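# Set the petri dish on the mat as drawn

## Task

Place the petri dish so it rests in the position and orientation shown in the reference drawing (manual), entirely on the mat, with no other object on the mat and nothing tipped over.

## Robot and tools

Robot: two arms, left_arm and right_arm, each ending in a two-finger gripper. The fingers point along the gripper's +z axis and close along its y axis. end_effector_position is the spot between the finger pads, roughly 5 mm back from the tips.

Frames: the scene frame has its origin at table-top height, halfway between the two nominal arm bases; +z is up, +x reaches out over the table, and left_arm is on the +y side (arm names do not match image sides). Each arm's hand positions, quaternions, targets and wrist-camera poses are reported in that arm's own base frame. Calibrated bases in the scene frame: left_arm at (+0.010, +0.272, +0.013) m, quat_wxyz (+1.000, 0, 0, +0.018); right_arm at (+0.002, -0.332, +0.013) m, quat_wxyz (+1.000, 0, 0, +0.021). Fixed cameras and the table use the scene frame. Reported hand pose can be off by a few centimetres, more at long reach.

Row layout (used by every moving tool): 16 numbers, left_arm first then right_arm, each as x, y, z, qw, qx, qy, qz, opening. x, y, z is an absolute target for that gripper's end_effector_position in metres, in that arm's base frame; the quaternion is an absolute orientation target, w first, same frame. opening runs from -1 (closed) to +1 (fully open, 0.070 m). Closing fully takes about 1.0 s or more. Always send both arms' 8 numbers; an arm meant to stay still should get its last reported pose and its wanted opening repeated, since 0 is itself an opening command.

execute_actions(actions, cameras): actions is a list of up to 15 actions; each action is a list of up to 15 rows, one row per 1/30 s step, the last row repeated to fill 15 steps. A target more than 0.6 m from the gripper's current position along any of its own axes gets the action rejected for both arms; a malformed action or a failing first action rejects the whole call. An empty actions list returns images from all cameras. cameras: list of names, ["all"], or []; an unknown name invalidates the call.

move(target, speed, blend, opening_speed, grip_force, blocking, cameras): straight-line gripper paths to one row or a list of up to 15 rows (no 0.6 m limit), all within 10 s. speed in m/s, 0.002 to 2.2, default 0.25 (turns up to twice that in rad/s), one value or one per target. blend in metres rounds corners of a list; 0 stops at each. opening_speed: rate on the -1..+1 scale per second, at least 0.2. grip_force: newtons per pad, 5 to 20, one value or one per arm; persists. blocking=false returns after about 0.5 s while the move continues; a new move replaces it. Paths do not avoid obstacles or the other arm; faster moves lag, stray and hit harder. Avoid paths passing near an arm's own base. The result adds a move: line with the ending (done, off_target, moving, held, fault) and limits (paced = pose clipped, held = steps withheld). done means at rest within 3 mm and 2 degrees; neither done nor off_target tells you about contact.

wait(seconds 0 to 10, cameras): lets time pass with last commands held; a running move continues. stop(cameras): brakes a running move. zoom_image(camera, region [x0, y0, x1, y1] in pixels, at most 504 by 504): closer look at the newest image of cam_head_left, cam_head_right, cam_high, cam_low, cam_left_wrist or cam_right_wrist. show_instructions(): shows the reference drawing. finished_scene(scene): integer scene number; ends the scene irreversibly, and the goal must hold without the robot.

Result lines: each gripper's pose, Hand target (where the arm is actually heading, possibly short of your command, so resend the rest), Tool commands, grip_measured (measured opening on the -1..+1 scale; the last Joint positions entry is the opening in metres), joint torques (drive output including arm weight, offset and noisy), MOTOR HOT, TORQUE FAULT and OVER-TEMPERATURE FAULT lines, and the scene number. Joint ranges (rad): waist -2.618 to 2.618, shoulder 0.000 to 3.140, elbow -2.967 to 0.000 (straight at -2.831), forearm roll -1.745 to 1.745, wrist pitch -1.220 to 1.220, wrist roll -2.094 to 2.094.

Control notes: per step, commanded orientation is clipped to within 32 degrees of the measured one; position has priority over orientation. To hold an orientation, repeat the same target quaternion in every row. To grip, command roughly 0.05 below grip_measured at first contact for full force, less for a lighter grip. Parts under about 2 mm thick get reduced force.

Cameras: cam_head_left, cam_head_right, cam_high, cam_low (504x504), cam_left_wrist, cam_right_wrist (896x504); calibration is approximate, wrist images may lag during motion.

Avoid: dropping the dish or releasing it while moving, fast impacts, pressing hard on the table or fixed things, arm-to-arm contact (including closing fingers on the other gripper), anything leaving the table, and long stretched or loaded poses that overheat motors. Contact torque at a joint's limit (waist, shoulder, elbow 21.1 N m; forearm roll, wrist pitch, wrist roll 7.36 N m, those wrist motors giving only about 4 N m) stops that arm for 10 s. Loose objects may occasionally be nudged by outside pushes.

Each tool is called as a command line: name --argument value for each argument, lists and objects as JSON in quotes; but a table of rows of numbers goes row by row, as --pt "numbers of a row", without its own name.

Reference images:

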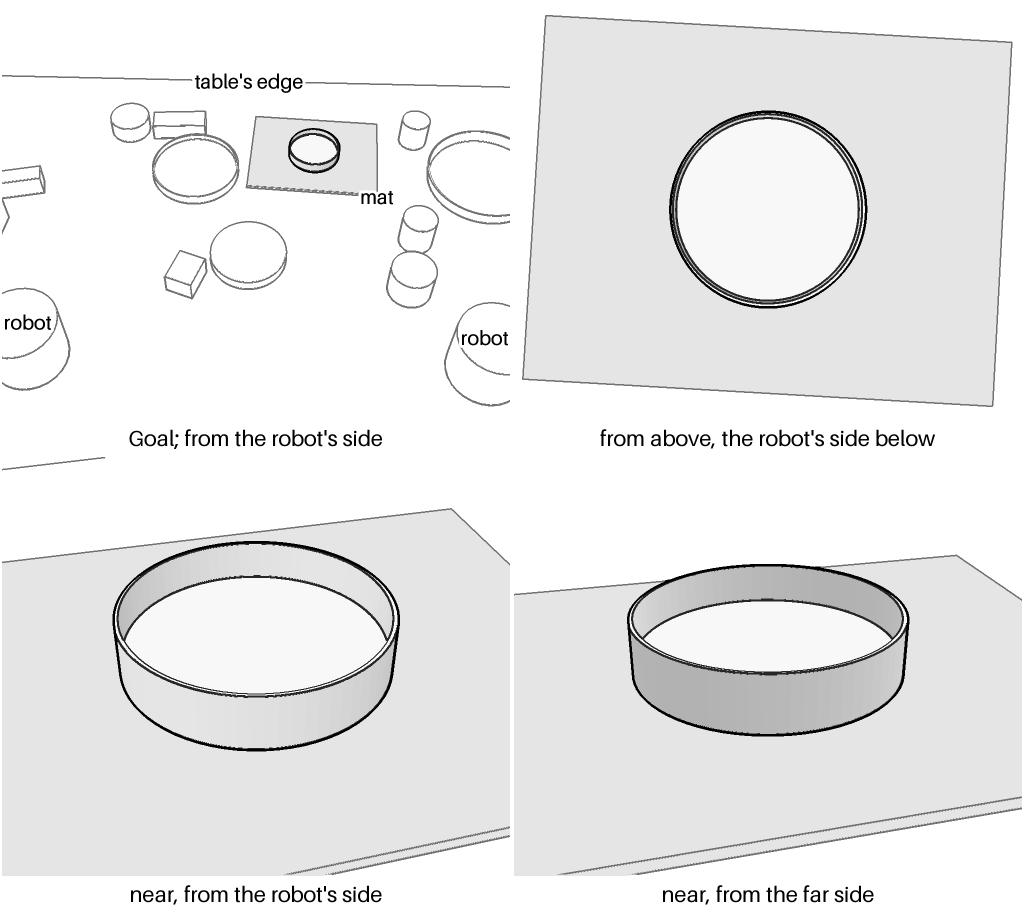

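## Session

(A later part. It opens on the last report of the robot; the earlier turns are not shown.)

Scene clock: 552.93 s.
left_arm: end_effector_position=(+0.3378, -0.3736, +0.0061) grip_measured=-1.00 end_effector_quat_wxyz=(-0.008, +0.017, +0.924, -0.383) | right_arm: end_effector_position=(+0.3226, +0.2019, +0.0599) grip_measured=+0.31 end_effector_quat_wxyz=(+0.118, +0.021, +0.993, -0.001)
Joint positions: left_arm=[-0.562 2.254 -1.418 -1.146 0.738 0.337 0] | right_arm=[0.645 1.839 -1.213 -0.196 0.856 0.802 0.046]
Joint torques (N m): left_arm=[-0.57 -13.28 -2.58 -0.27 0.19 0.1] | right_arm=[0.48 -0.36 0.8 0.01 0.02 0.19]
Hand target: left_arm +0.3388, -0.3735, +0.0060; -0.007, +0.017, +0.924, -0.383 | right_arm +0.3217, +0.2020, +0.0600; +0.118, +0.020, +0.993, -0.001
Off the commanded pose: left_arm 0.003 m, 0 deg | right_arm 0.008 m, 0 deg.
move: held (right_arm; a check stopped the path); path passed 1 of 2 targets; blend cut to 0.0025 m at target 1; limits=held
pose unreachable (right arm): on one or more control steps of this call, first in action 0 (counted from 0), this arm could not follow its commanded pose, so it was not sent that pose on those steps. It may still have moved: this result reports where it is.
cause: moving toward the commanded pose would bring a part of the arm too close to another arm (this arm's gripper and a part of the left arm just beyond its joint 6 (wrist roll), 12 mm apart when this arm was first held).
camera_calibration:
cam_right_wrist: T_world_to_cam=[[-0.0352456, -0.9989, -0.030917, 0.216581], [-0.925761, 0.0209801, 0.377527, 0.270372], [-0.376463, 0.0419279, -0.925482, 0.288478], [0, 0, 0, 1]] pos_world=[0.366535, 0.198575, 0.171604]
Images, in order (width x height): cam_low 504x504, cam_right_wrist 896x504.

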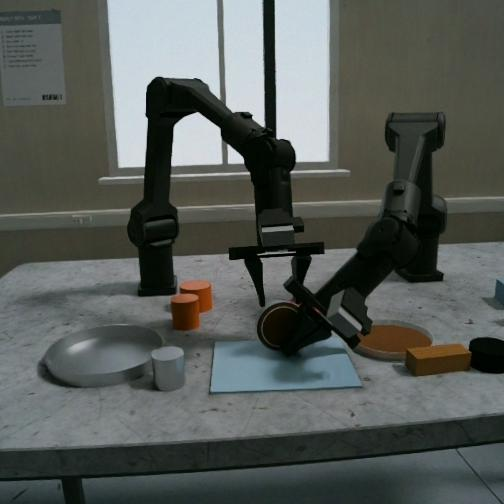

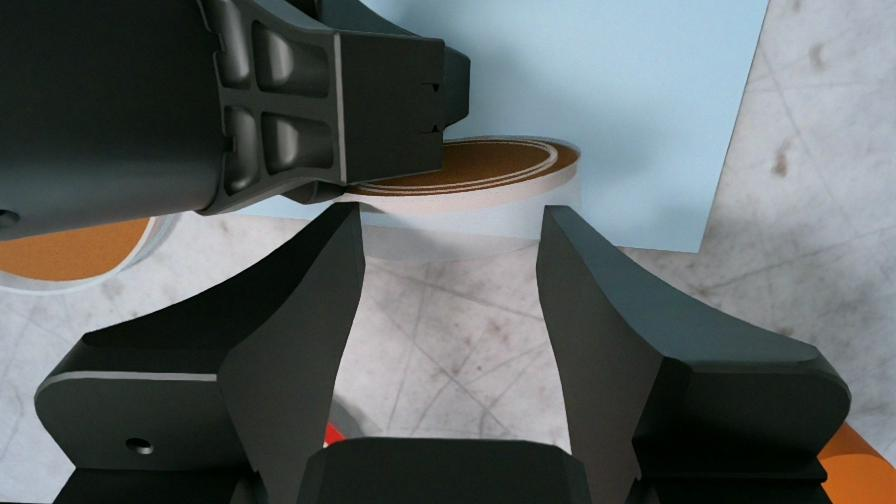

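move --pt "0.357 -0.362 0.008 -0.0069 0.0167 0.9239 -0.3827 -1 0.3217 0.202 0.0605 0.12 0.021 0.99 0 0.3" --pt "0.359 -0.362 0.008 -0.0069 0.0167 0.9239 -0.3827 -1 0.334 0.202 0.061 0.12 0.021 0.99 0 0.3" --speed 0.05 --blend '[0.002,0]' --cameras '["cam_right_wrist","cam_low"]'

zoom_image --camera "cam_low" --region '[200, 260, 360, 380]'

Scene clock: 559.03 s.
left_arm: end_effector_position=(+0.3589, -0.3621, +0.0080) grip_measured=-1.00 end_effector_quat_wxyz=(-0.007, +0.017, +0.924, -0.383) | right_arm: end_effector_position=(+0.3348, +0.2023, +0.0612) grip_measured=+0.31 end_effector_quat_wxyz=(+0.121, +0.021, +0.992, +0.001)
Joint positions: left_arm=[-0.513 2.284 -1.487 -1.093 0.786 0.308 0] | right_arm=[0.625 1.864 -1.256 -0.191 0.863 0.778 0.046]
Joint torques (N m): left_arm=[0.49 -14.83 -2.96 -0.3 0.28 0.02] | right_arm=[0.55 -1.17 1.25 0.13 0.56 0.18]
Hand target: left_arm +0.3590, -0.3620, +0.0080; -0.007, +0.017, +0.924, -0.383 | right_arm +0.3340, +0.2020, +0.0610; +0.120, +0.021, +0.993, +0.000
Off the commanded pose: left_arm 0.000 m, 0 deg | right_arm 0.001 m, 0 deg.
move: done
camera_calibration:
cam_right_wrist: T_world_to_cam=[[-0.0344323, -0.99883, -0.0339468, 0.217344], [-0.928079, 0.0193544, 0.37188, 0.2826], [-0.370788, 0.04431, -0.92766, 0.292044], [0, 0, 0, 1]] pos_world=[0.378046, 0.19868, 0.173203]
Images, in order (width x height): cam_low 504x504, cam_right_wrist 896x504.

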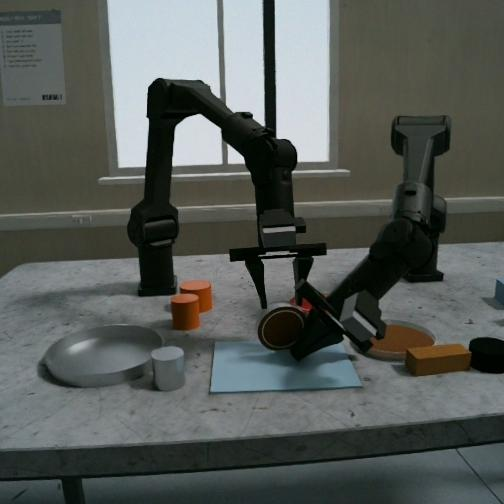

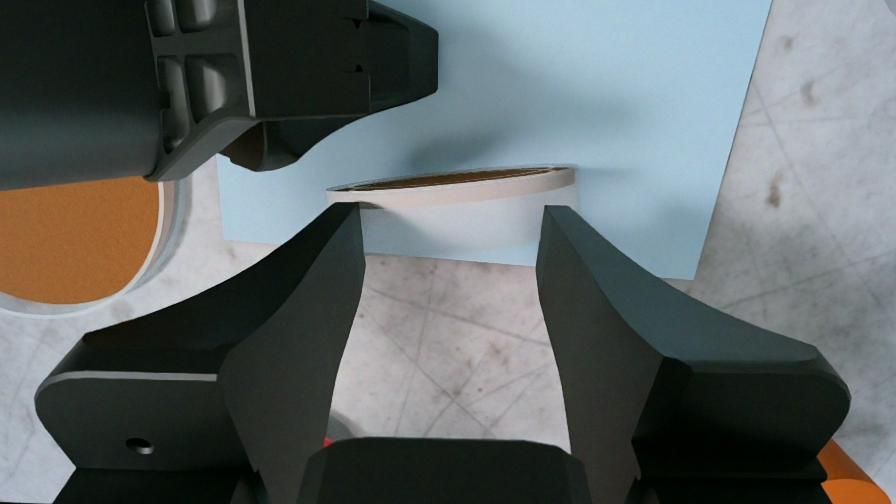

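Scaled by 3.150.

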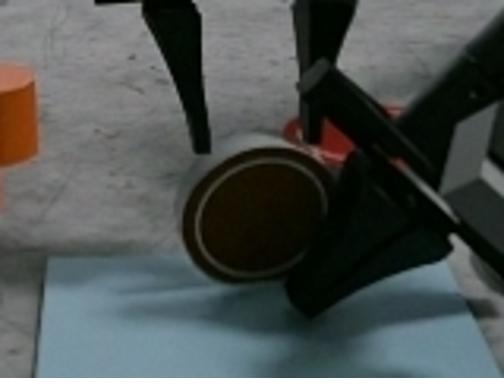

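move --pt "0.362 -0.372 0.040 -0.0069 0.0167 0.9239 -0.3827 -1 0.3345 0.202 0.0612 0.12 0.021 0.99 0 0.3" --pt "0.366 -0.372 0.040 -0.0069 0.0167 0.9239 -0.3827 -1 0.352 0.202 0.059 0.12 0.021 0.99 0 0.3" --speed 0.05 --blend '[0.002,0]' --cameras '["cam_right_wrist","cam_low"]'

zoom_image --camera "cam_low" --region '[200, 260, 360, 380]'

Scene clock: 568.30 s.
left_arm: end_effector_position=(+0.3658, -0.3724, +0.0405) grip_measured=-1.00 end_effector_quat_wxyz=(-0.007, +0.017, +0.924, -0.383) | right_arm: end_effector_position=(+0.3451, +0.2001, +0.0559) grip_measured=+0.30 end_effector_quat_wxyz=(+0.115, +0.021, +0.993, -0.004)
Joint positions: left_arm=[-0.526 2.255 -1.582 -0.996 0.839 0.155 0] | right_arm=[0.603 1.905 -1.299 -0.182 0.877 0.751 0.045]
Joint torques (N m): left_arm=[0.59 -14.73 -2.87 -0.34 0.16 0.03] | right_arm=[0.97 -6.95 -5.48 -0.29 -0.23 0.23]
Hand target: left_arm +0.3659, -0.3720, +0.0400; -0.007, +0.017, +0.924, -0.383 | right_arm +0.3455, +0.2007, +0.0566; +0.116, +0.021, +0.993, -0.003
Off the commanded pose: left_arm 0.001 m, 0 deg | right_arm 0.008 m, 1 deg.
move: held (right_arm; a check stopped the path); path passed 1 of 2 targets; limits=held
pose unreachable (right arm): on one or more control steps of this call, first in action 0 (counted from 0), this arm could not follow its commanded pose, so it was not sent that pose on those steps. It may still have moved: this result reports where it is.
cause: moving toward the commanded pose would bring a part of the arm too close to another arm (this arm's gripper and a part of the left arm just beyond its joint 6 (wrist roll), 9 mm apart when this arm was first held).
camera_calibration:
cam_right_wrist: T_world_to_cam=[[-0.0372528, -0.998988, -0.0251917, 0.215809], [-0.922879, 0.0247238, 0.384296, 0.290638], [-0.383284, 0.037565, -0.922866, 0.296535], [0, 0, 0, 1]] pos_world=[0.38992, 0.197265, 0.167408]
Images, in order (width x height): cam_low 504x504, cam_right_wrist 896x504.

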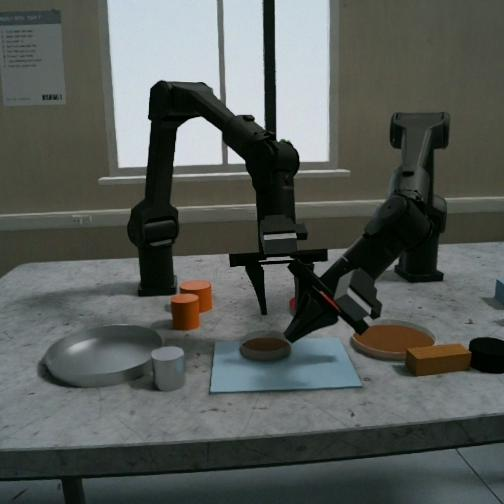

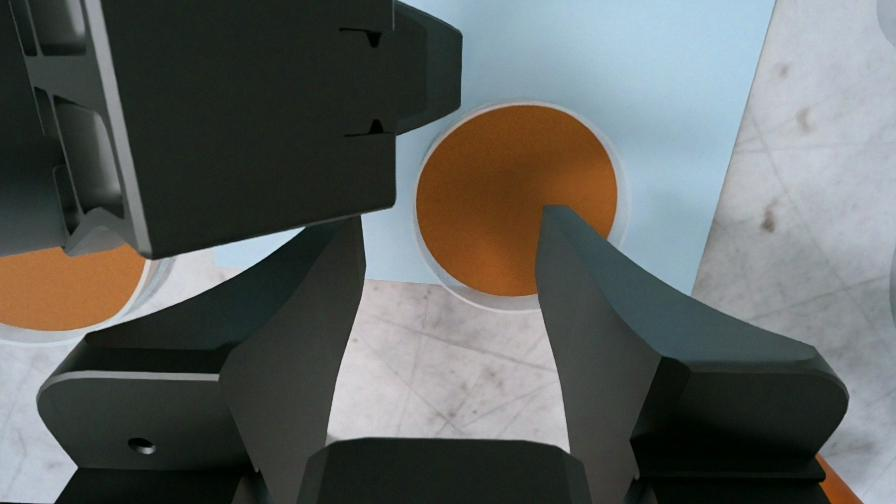

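Scaled by 3.150.

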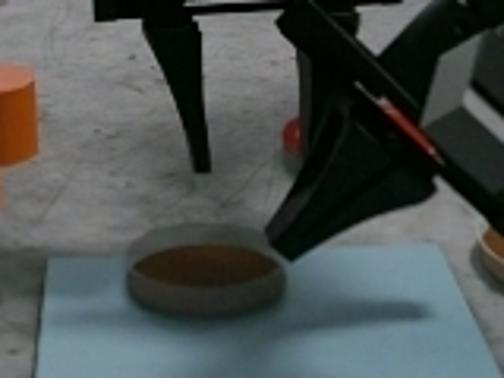

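move --pt "0.366 -0.32 0.10 -0.0069 0.0167 0.9239 -0.3827 -1 0.335 0.200 0.085 0.12 0.021 0.99 0 0.3" --pt "0.33 -0.20 0.16 -0.0069 0.0167 0.9239 -0.3827 -1 0.255 0.179 0.07 0.12 0.021 0.99 0 0.3" --pt "0.33 -0.20 0.16 -0.0069 0.0167 0.9239 -0.3827 -1 0.262 0.179 0.005 0.12 0.021 0.99 0 0.3" --pt "0.33 -0.20 0.16 -0.0069 0.0167 0.9239 -0.3827 -1 0.336 0.185 0.005 0.12 0.021 0.99 0 0.3" --speed '[0.15,0.2,0.12,0.06]' --cameras '["cam_right_wrist","cam_low","cam_head_left"]'

Scene clock: 586.03 s.
left_arm: end_effector_position=(+0.3298, -0.2000, +0.1596) grip_measured=-1.00 end_effector_quat_wxyz=(-0.003, +0.015, +0.924, -0.382) | right_arm: end_effector_position=(+0.3363, +0.1849, +0.0049) grip_measured=+0.30 end_effector_quat_wxyz=(+0.120, +0.021, +0.993, +0.000)
Joint positions: left_arm=[-0.129 1.778 -1.302 -0.842 1.227 0.221 0] | right_arm=[0.581 1.942 -1.119 -0.227 0.648 0.792 0.045]
Joint torques (N m): left_arm=[-0.19 -10.13 -3.31 -0.5 0.01 0] | right_arm=[0.72 -6.88 -3.61 -0.08 -0.04 0.26]
Hand target: left_arm +0.3299, -0.2001, +0.1598; -0.003, +0.015, +0.924, -0.382 | right_arm +0.3360, +0.1850, +0.0050; +0.120, +0.021, +0.993, +0.000
Off the commanded pose: left_arm 0.000 m, 1 deg | right_arm 0.000 m, 0 deg.
joint sent to its limit (left arm) — joint 5 (wrist pitch), upper limit. The joint targets still meet the commanded pose.
move: done
camera_calibration:
cam_right_wrist: T_world_to_cam=[[-0.0347857, -0.99886, -0.0326953, 0.1982], [-0.927346, 0.0200641, 0.373666, 0.304868], [-0.372584, 0.0433181, -0.926987, 0.241904], [0, 0, 0, 1]] pos_world=[0.379742, 0.181378, 0.116804]
Images, in order (width x height): cam_head_left 504x504, cam_low 504x504, cam_right_wrist 896x504.

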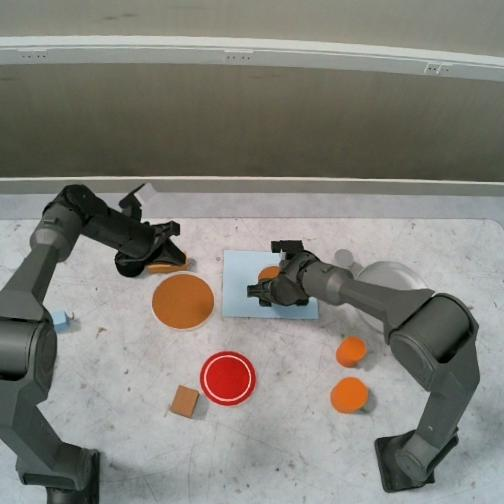

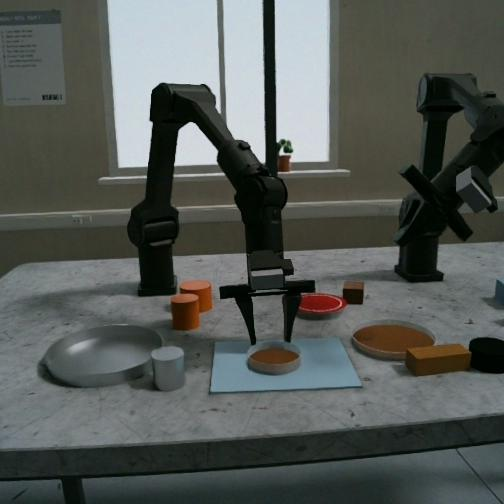

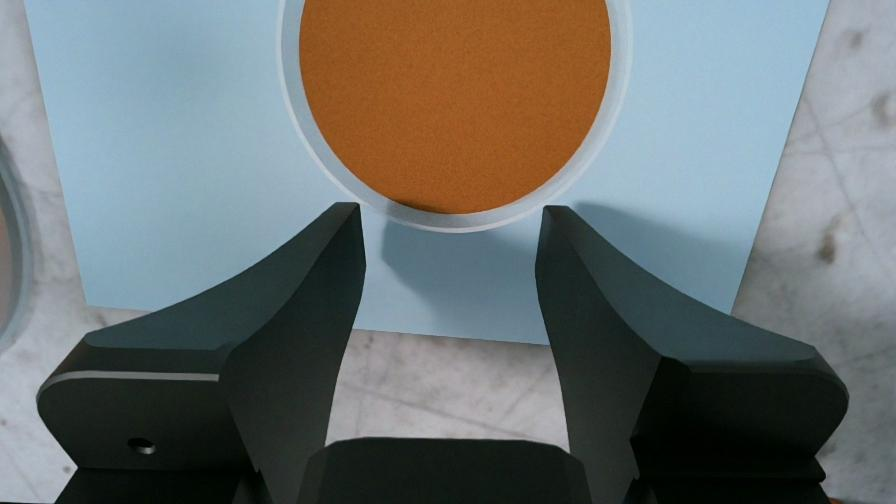

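move --pt "0.33 -0.20 0.16 -0.0069 0.0167 0.9239 -0.3827 -1 0.31 0.183 0.01 0.12 0.021 0.99 0 0.3" --pt "0.33 -0.20 0.16 -0.0069 0.0167 0.9239 -0.3827 -1 0.22 0.13 0.15 0.12 0.021 0.99 0 0.3" --speed '[0.1,0.25]' --cameras '["cam_head_left","cam_low"]'

zoom_image --camera "cam_head_left" --region '[110, 230, 350, 430]'

Scene clock: 592.53 s.
left_arm: end_effector_position=(+0.3298, -0.2000, +0.1596) grip_measured=-1.00 end_effector_quat_wxyz=(-0.003, +0.015, +0.924, -0.382) | right_arm: end_effector_position=(+0.2202, +0.1302, +0.1505) grip_measured=+0.30 end_effector_quat_wxyz=(+0.121, +0.021, +0.992, +0.001)
Joint positions: left_arm=[-0.129 1.778 -1.302 -0.842 1.227 0.221 0] | right_arm=[0.666 1.307 -0.974 -0.167 1.14 0.765 0.045]
Joint torques (N m): left_arm=[0.44 -11.82 -3.32 -0.43 0.01 0.02] | right_arm=[0.77 -2.46 -4.54 -0.17 -0.23 0.21]
Hand target: left_arm +0.3299, -0.2001, +0.1598; -0.003, +0.015, +0.924, -0.382 | right_arm +0.2200, +0.1300, +0.1500; +0.120, +0.021, +0.993, +0.000
Off the commanded pose: left_arm 0.000 m, 1 deg | right_arm 0.001 m, 0 deg.
joint sent to its limit (left arm) — joint 5 (wrist pitch), upper limit. The joint targets still meet the commanded pose.
move: done
Images, in order (width x height): cam_head_left 504x504, cam_low 504x504.

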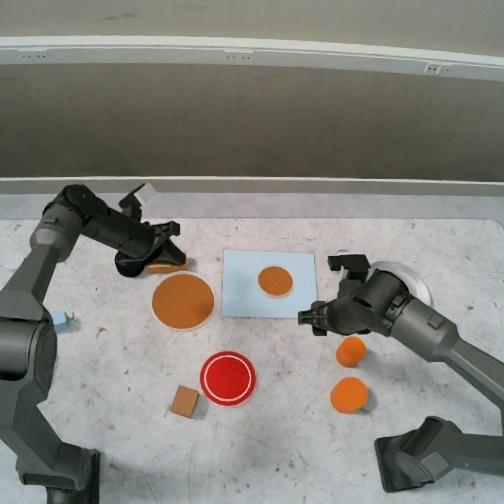

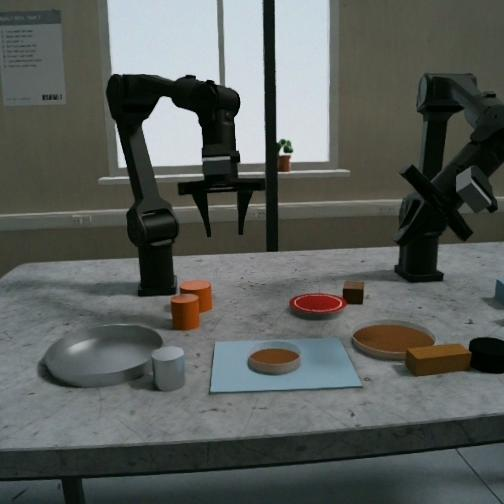

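Scaled by 2.100.

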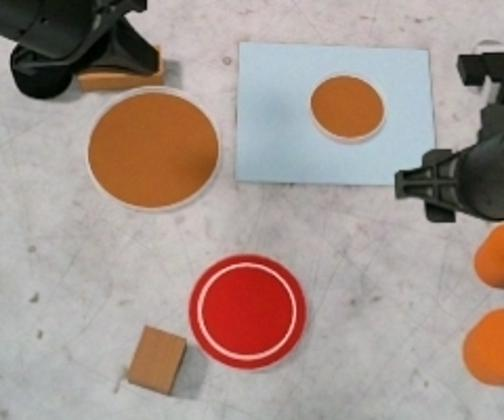

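finished_scene --scene 1

The scene is finished: the task was done.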